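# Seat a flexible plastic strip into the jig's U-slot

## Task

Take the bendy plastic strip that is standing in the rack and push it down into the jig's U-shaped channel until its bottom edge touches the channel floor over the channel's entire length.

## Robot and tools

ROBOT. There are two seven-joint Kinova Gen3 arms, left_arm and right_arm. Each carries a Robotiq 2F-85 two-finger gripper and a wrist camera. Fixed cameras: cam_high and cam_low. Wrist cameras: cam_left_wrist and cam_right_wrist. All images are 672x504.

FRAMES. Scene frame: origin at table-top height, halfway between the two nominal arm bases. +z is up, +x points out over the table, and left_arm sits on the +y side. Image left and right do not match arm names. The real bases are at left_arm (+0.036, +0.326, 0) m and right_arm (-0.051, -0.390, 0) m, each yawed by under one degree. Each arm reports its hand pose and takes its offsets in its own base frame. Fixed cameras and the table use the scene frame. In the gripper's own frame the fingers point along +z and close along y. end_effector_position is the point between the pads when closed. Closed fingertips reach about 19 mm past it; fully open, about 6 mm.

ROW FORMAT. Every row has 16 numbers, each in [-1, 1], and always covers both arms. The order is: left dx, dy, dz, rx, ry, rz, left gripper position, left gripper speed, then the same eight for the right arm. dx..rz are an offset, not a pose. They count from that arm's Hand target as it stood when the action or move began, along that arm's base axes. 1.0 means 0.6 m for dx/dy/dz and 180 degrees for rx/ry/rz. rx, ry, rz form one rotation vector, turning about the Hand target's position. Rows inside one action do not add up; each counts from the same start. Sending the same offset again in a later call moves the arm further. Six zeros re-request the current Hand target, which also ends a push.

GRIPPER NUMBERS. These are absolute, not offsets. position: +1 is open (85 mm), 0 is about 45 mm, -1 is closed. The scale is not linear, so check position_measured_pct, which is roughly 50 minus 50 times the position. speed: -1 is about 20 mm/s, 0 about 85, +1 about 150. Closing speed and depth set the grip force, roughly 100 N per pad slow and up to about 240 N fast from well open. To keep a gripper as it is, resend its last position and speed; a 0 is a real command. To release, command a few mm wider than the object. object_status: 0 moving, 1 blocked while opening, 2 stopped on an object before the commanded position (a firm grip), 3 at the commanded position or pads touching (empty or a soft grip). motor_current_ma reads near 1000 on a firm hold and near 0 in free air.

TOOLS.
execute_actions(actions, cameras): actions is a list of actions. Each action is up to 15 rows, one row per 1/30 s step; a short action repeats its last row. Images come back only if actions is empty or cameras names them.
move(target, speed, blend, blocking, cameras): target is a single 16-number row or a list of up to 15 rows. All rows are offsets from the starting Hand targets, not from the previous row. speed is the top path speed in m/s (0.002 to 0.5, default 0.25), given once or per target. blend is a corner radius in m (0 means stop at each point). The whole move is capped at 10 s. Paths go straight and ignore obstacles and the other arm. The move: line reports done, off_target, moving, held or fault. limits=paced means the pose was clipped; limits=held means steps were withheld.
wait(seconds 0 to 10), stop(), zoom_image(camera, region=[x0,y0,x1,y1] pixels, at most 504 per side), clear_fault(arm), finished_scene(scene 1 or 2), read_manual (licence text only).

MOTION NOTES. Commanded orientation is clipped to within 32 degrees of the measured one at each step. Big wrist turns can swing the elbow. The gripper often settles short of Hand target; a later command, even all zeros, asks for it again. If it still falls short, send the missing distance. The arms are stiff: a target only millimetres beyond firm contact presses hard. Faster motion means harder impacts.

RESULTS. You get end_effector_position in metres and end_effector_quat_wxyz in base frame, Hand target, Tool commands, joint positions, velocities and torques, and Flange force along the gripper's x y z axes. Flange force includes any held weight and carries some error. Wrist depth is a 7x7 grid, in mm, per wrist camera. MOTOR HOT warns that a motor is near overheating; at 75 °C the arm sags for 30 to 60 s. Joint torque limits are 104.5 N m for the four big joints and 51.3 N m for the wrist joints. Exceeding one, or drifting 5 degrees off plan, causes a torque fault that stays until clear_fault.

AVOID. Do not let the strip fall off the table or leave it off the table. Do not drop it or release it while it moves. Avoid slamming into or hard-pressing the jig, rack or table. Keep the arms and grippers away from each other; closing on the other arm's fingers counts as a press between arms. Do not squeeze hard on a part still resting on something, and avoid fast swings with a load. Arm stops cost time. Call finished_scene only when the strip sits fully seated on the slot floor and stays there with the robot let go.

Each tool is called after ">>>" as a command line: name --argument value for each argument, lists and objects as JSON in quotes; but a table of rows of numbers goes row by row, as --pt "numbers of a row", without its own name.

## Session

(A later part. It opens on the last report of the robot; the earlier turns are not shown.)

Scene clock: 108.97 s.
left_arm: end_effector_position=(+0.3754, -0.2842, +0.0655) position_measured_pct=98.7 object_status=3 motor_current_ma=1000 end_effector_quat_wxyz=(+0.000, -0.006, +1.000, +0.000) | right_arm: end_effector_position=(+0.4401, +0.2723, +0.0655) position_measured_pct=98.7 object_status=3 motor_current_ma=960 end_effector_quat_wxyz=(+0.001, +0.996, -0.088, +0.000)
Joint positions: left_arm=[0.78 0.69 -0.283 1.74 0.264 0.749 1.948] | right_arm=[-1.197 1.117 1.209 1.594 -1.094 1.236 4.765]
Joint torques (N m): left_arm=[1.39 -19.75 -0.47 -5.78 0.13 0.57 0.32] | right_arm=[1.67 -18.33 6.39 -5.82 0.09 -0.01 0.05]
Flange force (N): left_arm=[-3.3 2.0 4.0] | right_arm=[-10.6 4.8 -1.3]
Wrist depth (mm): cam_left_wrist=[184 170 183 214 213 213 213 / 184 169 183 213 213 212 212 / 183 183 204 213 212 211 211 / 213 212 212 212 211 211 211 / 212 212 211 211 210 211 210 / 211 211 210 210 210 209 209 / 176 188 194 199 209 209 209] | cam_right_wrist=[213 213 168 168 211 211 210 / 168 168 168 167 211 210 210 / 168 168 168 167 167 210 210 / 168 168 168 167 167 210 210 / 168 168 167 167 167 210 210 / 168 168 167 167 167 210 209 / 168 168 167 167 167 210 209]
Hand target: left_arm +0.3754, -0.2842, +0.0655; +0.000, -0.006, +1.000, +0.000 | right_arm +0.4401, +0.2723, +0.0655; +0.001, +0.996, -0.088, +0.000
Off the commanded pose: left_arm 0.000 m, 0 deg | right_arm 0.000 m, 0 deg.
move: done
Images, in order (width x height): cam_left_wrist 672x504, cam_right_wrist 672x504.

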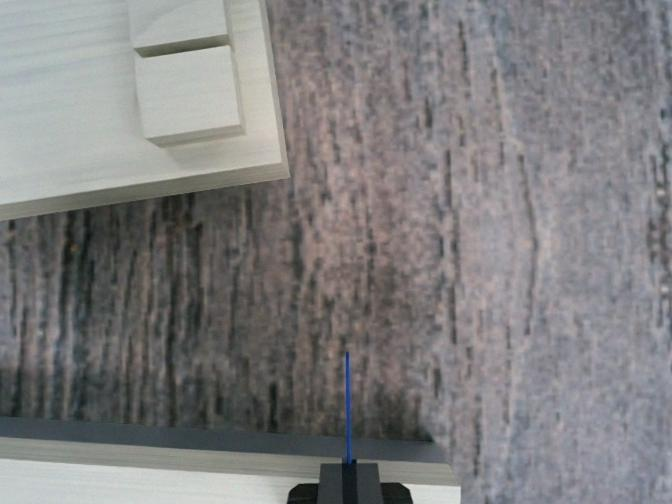

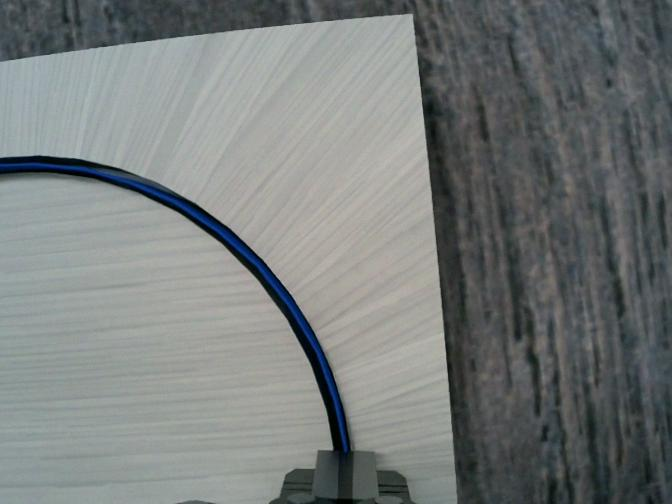

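>>> move --target '[0,0,0,0,0,0,-0.75,-1,0,0,0,0,0,0,-0.75,-1]'

>>> move --target '[0,0,0.058,0,0,0,-0.75,-1,0,0,0.058,0,0,0,-0.75,-1]' --speed 0.08

>>> move --target '[0.005,0,0,0,0,-0.5,-1,0,0.005,0,0,0,0,-0.5,-1,0]' --speed 0.3 --cameras '["cam_left_wrist","cam_right_wrist"]'

Scene clock: 112.13 s.
left_arm: end_effector_position=(+0.3754, -0.2842, +0.0655) position_measured_pct=87.4 object_status=0 motor_current_ma=0 end_effector_quat_wxyz=(+0.000, -0.006, +1.000, +0.000) | right_arm: end_effector_position=(+0.4401, +0.2723, +0.0655) position_measured_pct=87.4 object_status=0 motor_current_ma=0 end_effector_quat_wxyz=(+0.001, +0.996, -0.088, +0.000)
Joint positions: left_arm=[0.78 0.69 -0.283 1.74 0.264 0.749 1.948] | right_arm=[-1.197 1.117 1.208 1.594 -1.094 1.236 4.765]
Joint torques (N m): left_arm=[1.39 -19.71 -0.47 -5.75 0.12 0.57 0.29] | right_arm=[1.61 -18.37 6.34 -5.85 0.09 0.03 0.07]
Flange force (N): left_arm=[-3.3 1.9 3.9] | right_arm=[-10.6 4.9 -1.2]
Wrist depth (mm): cam_left_wrist=[184 170 183 214 213 213 213 / 183 169 183 213 213 212 212 / 183 183 204 212 212 212 211 / 213 213 212 212 211 211 211 / 212 211 211 211 211 210 210 / 211 211 210 210 210 209 209 / 176 188 194 200 209 209 209] | cam_right_wrist=[213 213 168 167 211 211 210 / 169 168 168 167 211 211 210 / 168 168 168 167 167 210 210 / 168 168 168 167 167 210 210 / 168 168 167 167 167 210 210 / 168 168 167 167 167 210 209 / 168 168 167 - 167 210 210]
Hand target: left_arm +0.3754, -0.2842, +0.0655; +0.000, -0.006, +1.000, +0.000 | right_arm +0.4401, +0.2723, +0.0655; +0.001, +0.996, -0.088, +0.000
Off the commanded pose: left_arm 0.000 m, 0 deg | right_arm 0.000 m, 0 deg.
move: done

Scene clock: 112.87 s.
left_arm: end_effector_position=(+0.3754, -0.2842, +0.1003) position_measured_pct=87.4 object_status=3 motor_current_ma=0 end_effector_quat_wxyz=(+0.000, -0.006, +1.000, +0.000) | right_arm: end_effector_position=(+0.4401, +0.2723, +0.1003) position_measured_pct=87.4 object_status=3 motor_current_ma=0 end_effector_quat_wxyz=(+0.001, +0.996, -0.088, +0.000)
Joint positions: left_arm=[0.793 0.631 -0.302 1.71 0.239 0.836 1.969] | right_arm=[-1.207 1.069 1.249 1.565 -1.042 1.293 4.735]
Joint torques (N m): left_arm=[1.36 -19.31 -0.52 -6.28 0.11 0.54 0.3] | right_arm=[1.64 -18.1 6.27 -6.33 0.09 0.02 0.07]
Flange force (N): left_arm=[-3.7 1.6 3.6] | right_arm=[-11.1 5.2 -0.4]
Wrist depth (mm): cam_left_wrist=[219 219 219 249 249 248 248 / 219 218 204 248 248 247 247 / 218 218 217 247 247 247 246 / 248 247 247 246 246 245 245 / 247 246 246 246 246 245 244 / 232 245 245 245 244 244 244 / 201 201 201 200 219 244 243] | cam_right_wrist=[248 248 247 247 246 246 245 / 204 203 202 202 245 245 244 / 203 203 203 202 245 245 245 / 203 203 202 201 245 245 244 / 203 203 202 202 202 245 244 / 203 203 202 201 201 245 244 / 203 203 202 202 202 245 244]
Hand target: left_arm +0.3754, -0.2842, +0.1003; +0.000, -0.006, +1.000, +0.000 | right_arm +0.4401, +0.2723, +0.1003; +0.001, +0.996, -0.088, +0.000
Off the commanded pose: left_arm 0.000 m, 0 deg | right_arm 0.000 m, 0 deg.
move: done

Scene clock: 115.90 s.
left_arm: end_effector_position=(+0.3784, -0.2842, +0.1003) position_measured_pct=98.7 object_status=3 motor_current_ma=1000 end_effector_quat_wxyz=(+0.000, +0.703, +0.712, +0.000) | right_arm: end_effector_position=(+0.4431, +0.2724, +0.1003) position_measured_pct=98.7 object_status=3 motor_current_ma=960 end_effector_quat_wxyz=(-0.001, -0.642, +0.767, +0.001)
Joint positions: left_arm=[0.508 0.622 0.126 1.712 -0.101 0.814 0.693] | right_arm=[-1.226 1.225 1.471 1.556 -1.221 1.485 3.262]
Joint torques (N m): left_arm=[1.44 -19.37 1.78 -6.32 0.06 0.52 0.27] | right_arm=[1.63 -18.39 7.06 -5.02 0.16 0.11 0.09]
Flange force (N): left_arm=[1.9 3.4 3.5] | right_arm=[5.0 10.8 0.0]
Wrist depth (mm): cam_left_wrist=[250 250 249 248 248 247 246 / 250 249 248 247 247 246 246 / 248 248 247 247 246 246 245 / 248 247 247 247 246 245 245 / 247 247 246 246 245 245 244 / 247 246 246 201 201 200 200 / 247 246 217 201 200 200 199] | cam_right_wrist=[249 248 248 247 247 246 245 / 249 248 247 247 246 245 245 / 249 248 247 247 246 245 245 / 248 248 247 246 246 245 245 / 248 247 247 246 245 245 220 / 203 203 202 202 245 222 200 / 204 203 202 202 245 245 214]
Hand target: left_arm +0.3784, -0.2842, +0.1003; +0.000, +0.703, +0.712, +0.000 | right_arm +0.4431, +0.2723, +0.1003; -0.001, -0.642, +0.767, +0.001
Off the commanded pose: left_arm 0.000 m, 0 deg | right_arm 0.000 m, 0 deg.
move: done
Images, in order (width x height): cam_left_wrist 672x504, cam_right_wrist 672x504.

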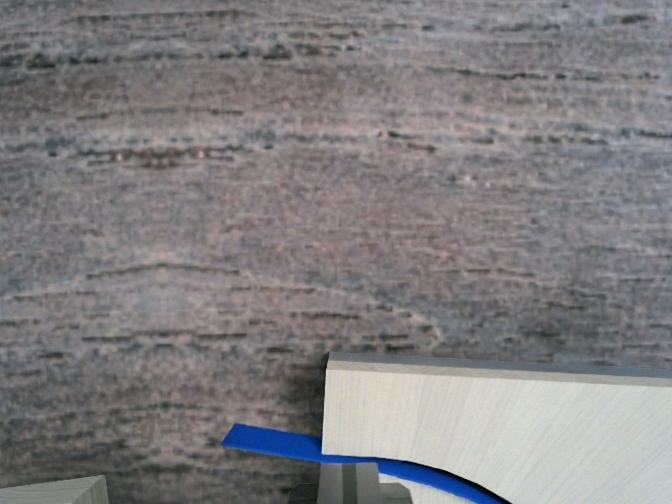

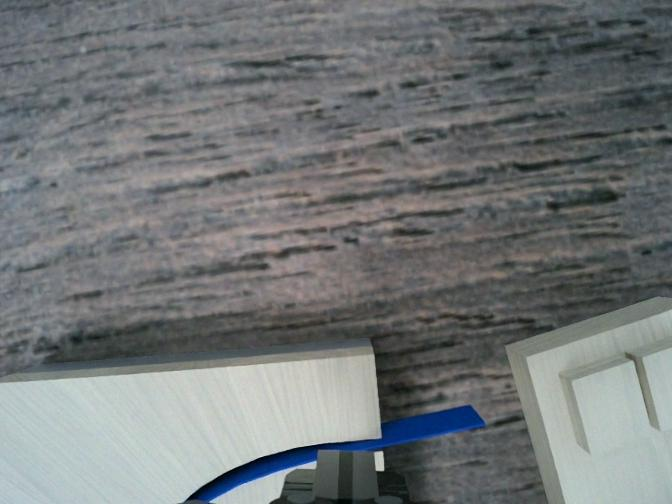

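>>> move --pt "0 0 -0.045 0 0 0 -1 0 0 0 -0.045 0 0 0 -1 0" --pt "0 0 -0.0563 0 0 0 -1 0 0 0 -0.0563 0 0 0 -1 0" --speed '[0.08,0.02]'

>>> move --target '[0,0,-0.0017,0,0,0,-1,0,0,0,-0.0017,0,0,0,-1,0]' --speed 0.02

Scene clock: 119.27 s.
left_arm: end_effector_position=(+0.3785, -0.2843, +0.0667) position_measured_pct=98.7 object_status=3 motor_current_ma=1000 end_effector_quat_wxyz=(+0.000, +0.703, +0.712, +0.000) | right_arm: end_effector_position=(+0.4432, +0.2724, +0.0667) position_measured_pct=98.7 object_status=3 motor_current_ma=960 end_effector_quat_wxyz=(-0.001, -0.642, +0.767, +0.001)
Joint positions: left_arm=[0.515 0.68 0.116 1.74 -0.109 0.727 0.7] | right_arm=[-1.224 1.273 1.434 1.584 -1.272 1.438 3.284]
Joint torques (N m): left_arm=[0.6 -1.7 -0.82 0 -0.47 -0.75 0.28] | right_arm=[2.59 -0.65 -5.62 -1.19 -0.49 -1.19 0.1]
Flange force (N): left_arm=[3.9 -2.0 -36.8] | right_arm=[5.2 14.1 -46.6]
Wrist depth (mm): cam_left_wrist=[217 217 216 215 215 214 214 / 216 216 215 215 214 214 214 / 215 215 215 215 214 213 213 / 215 215 215 214 213 213 213 / 215 214 214 213 213 212 212 / 214 214 213 174 177 183 192 / 213 213 213 168 168 168 168] | cam_right_wrist=[217 216 215 215 214 213 213 / 216 215 215 214 214 213 213 / 216 215 215 214 214 213 212 / 216 215 215 214 214 213 212 / 216 215 214 214 213 213 212 / 187 171 170 170 213 212 182 / 171 171 170 - 177 207 179]
Hand target: left_arm +0.3784, -0.2842, +0.0666; +0.000, +0.703, +0.712, +0.000 | right_arm +0.4431, +0.2723, +0.0665; -0.001, -0.642, +0.767, +0.001
Off the commanded pose: left_arm 0.000 m, 0 deg | right_arm 0.000 m, 0 deg.
move: done

Scene clock: 119.97 s.
left_arm: end_effector_position=(+0.3785, -0.2842, +0.0656) position_measured_pct=98.7 object_status=3 motor_current_ma=1000 end_effector_quat_wxyz=(+0.000, +0.703, +0.712, +0.000) | right_arm: end_effector_position=(+0.4431, +0.2723, +0.0656) position_measured_pct=98.7 object_status=3 motor_current_ma=960 end_effector_quat_wxyz=(-0.001, -0.642, +0.767, +0.001)
Joint positions: left_arm=[0.515 0.682 0.116 1.741 -0.11 0.725 0.701] | right_arm=[-1.224 1.275 1.432 1.584 -1.273 1.437 3.285]
Joint torques (N m): left_arm=[-0.73 8.24 -2.65 3.45 -1.08 -1.3 0.29] | right_arm=[3.49 8.31 -12.43 0.69 -0.5 -1.97 0.08]
Flange force (N): left_arm=[2.9 -5.3 -59.0] | right_arm=[4.7 16.4 -70.0]
Wrist depth (mm): cam_left_wrist=[216 216 215 214 214 214 213 / 215 215 215 214 214 214 213 / 215 214 214 214 213 213 212 / 215 214 213 213 213 213 212 / 214 213 213 213 212 212 211 / 213 213 213 172 177 170 191 / 213 212 212 168 168 167 167] | cam_right_wrist=[216 215 214 214 213 213 212 / 216 215 214 214 213 213 212 / 216 215 214 213 213 212 212 / 216 215 214 213 213 212 211 / 216 215 214 213 213 212 211 / 185 170 170 169 212 211 181 / 171 170 170 - 177 208 180]
Hand target: left_arm +0.3784, -0.2842, +0.0655; +0.000, +0.703, +0.712, +0.000 | right_arm +0.4431, +0.2723, +0.0655; -0.001, -0.642, +0.767, +0.001
Off the commanded pose: left_arm 0.000 m, 0 deg | right_arm 0.000 m, 0 deg.
move: done

>>> move --pt "0 0 0.06 0 0 0 -1 0 0 0 0.06 0 0 0 -1 0" --pt "0 0.3 0.2 0 0 0 -1 0 0.1395 0.1213 0.06 0 0 0.53 -1 0" --speed '[0.08,0.3]' --cameras '["cam_right_wrist"]'

Scene clock: 127.57 s.
left_arm: end_effector_position=(+0.3784, -0.1042, +0.1855) position_measured_pct=98.7 object_status=3 motor_current_ma=1000 end_effector_quat_wxyz=(+0.000, +0.703, +0.712, +0.000) | right_arm: end_effector_position=(+0.5268, +0.3451, +0.1015) position_measured_pct=98.7 object_status=3 motor_current_ma=960 end_effector_quat_wxyz=(+0.001, +0.999, -0.041, +0.000)
Joint positions: left_arm=[0.116 0.335 0.117 1.871 -0.047 0.939 0.267] | right_arm=[-1.027 1.206 1.215 1.05 -1.075 1.466 4.56]
Joint torques (N m): left_arm=[1.42 -14.94 1.34 -7.06 0.05 0.51 0.29] | right_arm=[1.59 -22.86 5.62 -6.25 0.09 0.02 0.1]
Flange force (N): left_arm=[3.6 3.0 3.2] | right_arm=[-14.5 7.8 1.2]
Wrist depth (mm): cam_left_wrist=[337 337 335 335 334 334 333 / 336 336 334 334 333 332 332 / 335 334 334 334 333 332 331 / 334 334 333 332 331 331 330 / 334 333 332 332 331 330 329 / 333 332 331 330 330 329 328 / 332 331 331 330 330 328 328] | cam_right_wrist=[249 248 248 247 247 246 246 / 249 248 247 247 246 246 245 / 248 248 247 247 246 246 245 / 249 248 247 247 246 246 245 / 243 242 243 243 244 244 244 / 204 203 203 203 202 201 201 / 204 203 203 202 202 201 201]
Hand target: left_arm +0.3784, -0.1042, +0.1855; +0.000, +0.703, +0.712, +0.000 | right_arm +0.5268, +0.3451, +0.1015; +0.001, +0.999, -0.041, +0.000
Off the commanded pose: left_arm 0.000 m, 0 deg | right_arm 0.000 m, 0 deg.
move: done
Images, in order (width x height): cam_right_wrist 672x504.

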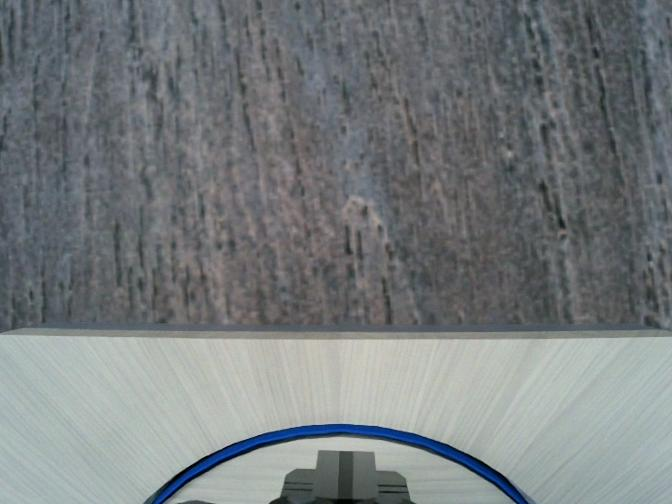

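>>> move --pt "0 0 0 0 0 0 -1 0 0.0078 0 -0.045 0 0 0 -1 0" --pt "0 0 0 0 0 0 -1 0 0.0078 0 -0.0595 0 0 0 -1 0" --speed '[0.08,0.02]' --cameras '["cam_right_wrist"]'

Scene clock: 131.23 s.
left_arm: end_effector_position=(+0.3784, -0.1042, +0.1855) position_measured_pct=98.7 object_status=3 motor_current_ma=1000 end_effector_quat_wxyz=(+0.000, +0.703, +0.712, +0.000) | right_arm: end_effector_position=(+0.5316, +0.3452, +0.0661) position_measured_pct=98.7 object_status=3 motor_current_ma=960 end_effector_quat_wxyz=(+0.001, +0.999, -0.041, +0.000)
Joint positions: left_arm=[0.116 0.335 0.117 1.871 -0.047 0.939 0.267] | right_arm=[-1.02 1.255 1.192 1.063 -1.104 1.413 4.575]
Joint torques (N m): left_arm=[1.42 -14.97 1.33 -7.05 0.06 0.5 0.27] | right_arm=[1.47 5.71 -7.73 -0.01 -0.93 -1.42 0.09]
Flange force (N): left_arm=[3.5 3.1 3.2] | right_arm=[-16.9 9.8 -53.0]
Wrist depth (mm): cam_left_wrist=[337 336 335 335 334 333 332 / 336 335 334 334 333 333 332 / 336 335 334 333 332 331 332 / 334 333 333 332 332 331 330 / 334 333 333 332 330 330 329 / 333 332 331 330 330 329 329 / 332 332 330 330 329 328 328] | cam_right_wrist=[216 216 215 215 214 213 213 / 216 215 215 214 214 213 213 / 216 216 214 214 213 213 212 / 216 215 214 214 213 212 212 / 215 215 214 214 213 212 212 / 171 170 170 170 169 169 168 / 171 170 170 - 169 168 168]
Hand target: left_arm +0.3784, -0.1042, +0.1855; +0.000, +0.703, +0.712, +0.000 | right_arm +0.5315, +0.3451, +0.0658; +0.001, +0.999, -0.041, +0.000
Off the commanded pose: left_arm 0.000 m, 0 deg | right_arm 0.000 m, 0 deg.
move: done
Images, in order (width x height): cam_right_wrist 672x504.

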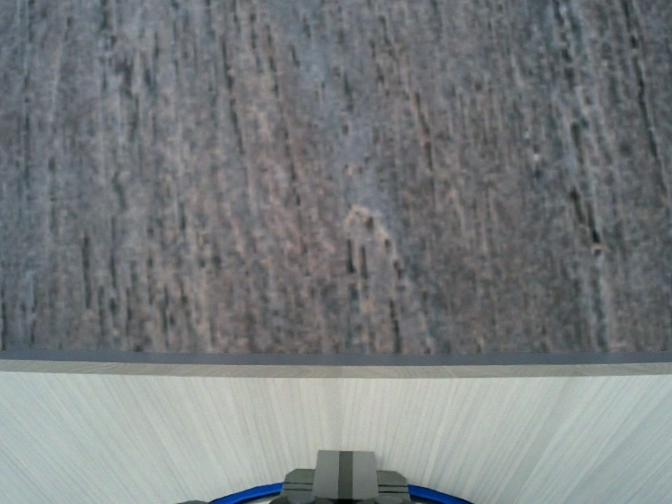

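>>> move --pt "0 0 0 0 0 0 -1 0 0 0 0.06 0 0 0 -1 0" --pt "0 0 0 0 0 0 -1 0 -0.15 0 0.15 0 0 0 -1 0" --pt "0 0 0 0 0 0 -1 0 -0.4 0.01 0.14 0 -0.25 0 -1 0" --speed '[0.08,0.3,0.3]' --blend '[0,0.03,0]' --cameras '["cam_right_wrist"]'

>>> zoom_image --camera "cam_right_wrist" --region '[80, 120, 584, 504]'

Scene clock: 139.97 s.
left_arm: end_effector_position=(+0.3784, -0.1042, +0.1855) position_measured_pct=98.7 object_status=3 motor_current_ma=1000 end_effector_quat_wxyz=(+0.000, +0.703, +0.712, +0.000) | right_arm: end_effector_position=(+0.2915, +0.3511, +0.1499) position_measured_pct=98.7 object_status=3 motor_current_ma=960 end_effector_quat_wxyz=(-0.015, +0.923, -0.039, +0.382)
Joint positions: left_arm=[0.116 0.335 0.117 1.871 -0.047 0.939 0.267] | right_arm=[-2.235 1.313 1.61 2.155 -1.231 0.681 4.488]
Joint torques (N m): left_arm=[1.41 -14.95 1.31 -7.02 0.05 0.5 0.29] | right_arm=[1.66 -12.65 7.48 -4.46 0.3 -2.04 0.09]
Flange force (N): left_arm=[3.5 3.2 3.1] | right_arm=[-2.6 6.9 -6.5]
Wrist depth (mm): cam_left_wrist=[338 336 336 335 334 334 333 / 336 336 336 334 333 332 332 / 335 334 334 334 332 331 331 / 334 333 333 332 331 331 331 / 333 332 332 331 331 330 330 / 333 332 331 331 330 329 328 / 332 331 331 330 330 329 328] | cam_right_wrist=[662 649 618 626 604 604 598 / 565 548 536 529 523 516 520 / 486 478 404 401 396 401 452 / 437 413 362 358 353 358 405 / 391 338 334 333 331 325 367 / 352 350 350 347 344 336 333 / 329 325 323 321 287 272 312]
Hand target: left_arm +0.3784, -0.1042, +0.1855; +0.000, +0.703, +0.712, +0.000 | right_arm +0.2915, +0.3511, +0.1499; -0.015, +0.923, -0.038, +0.382
Off the commanded pose: left_arm 0.000 m, 0 deg | right_arm 0.000 m, 0 deg.
move: done
Images, in order (width x height): cam_right_wrist 672x504.

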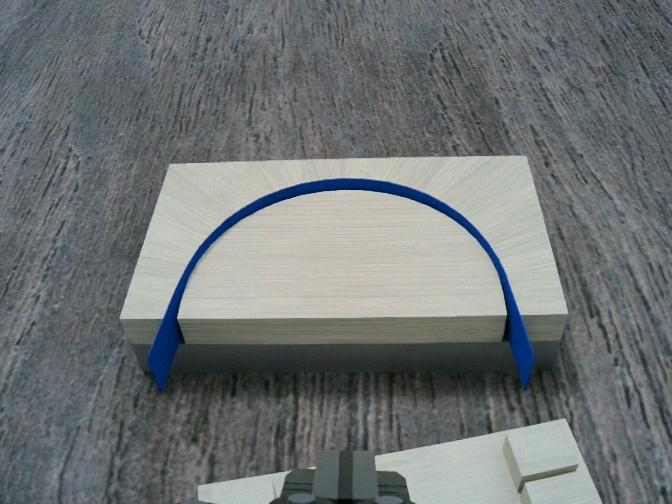

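Scaled by 1.000.

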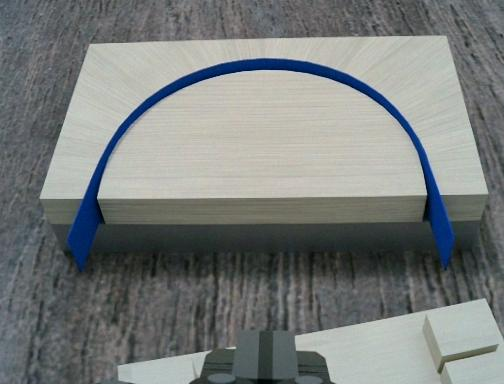

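Fully seated, symmetric.

>>> finished_scene --scene 2

The scene is finished: the task was done.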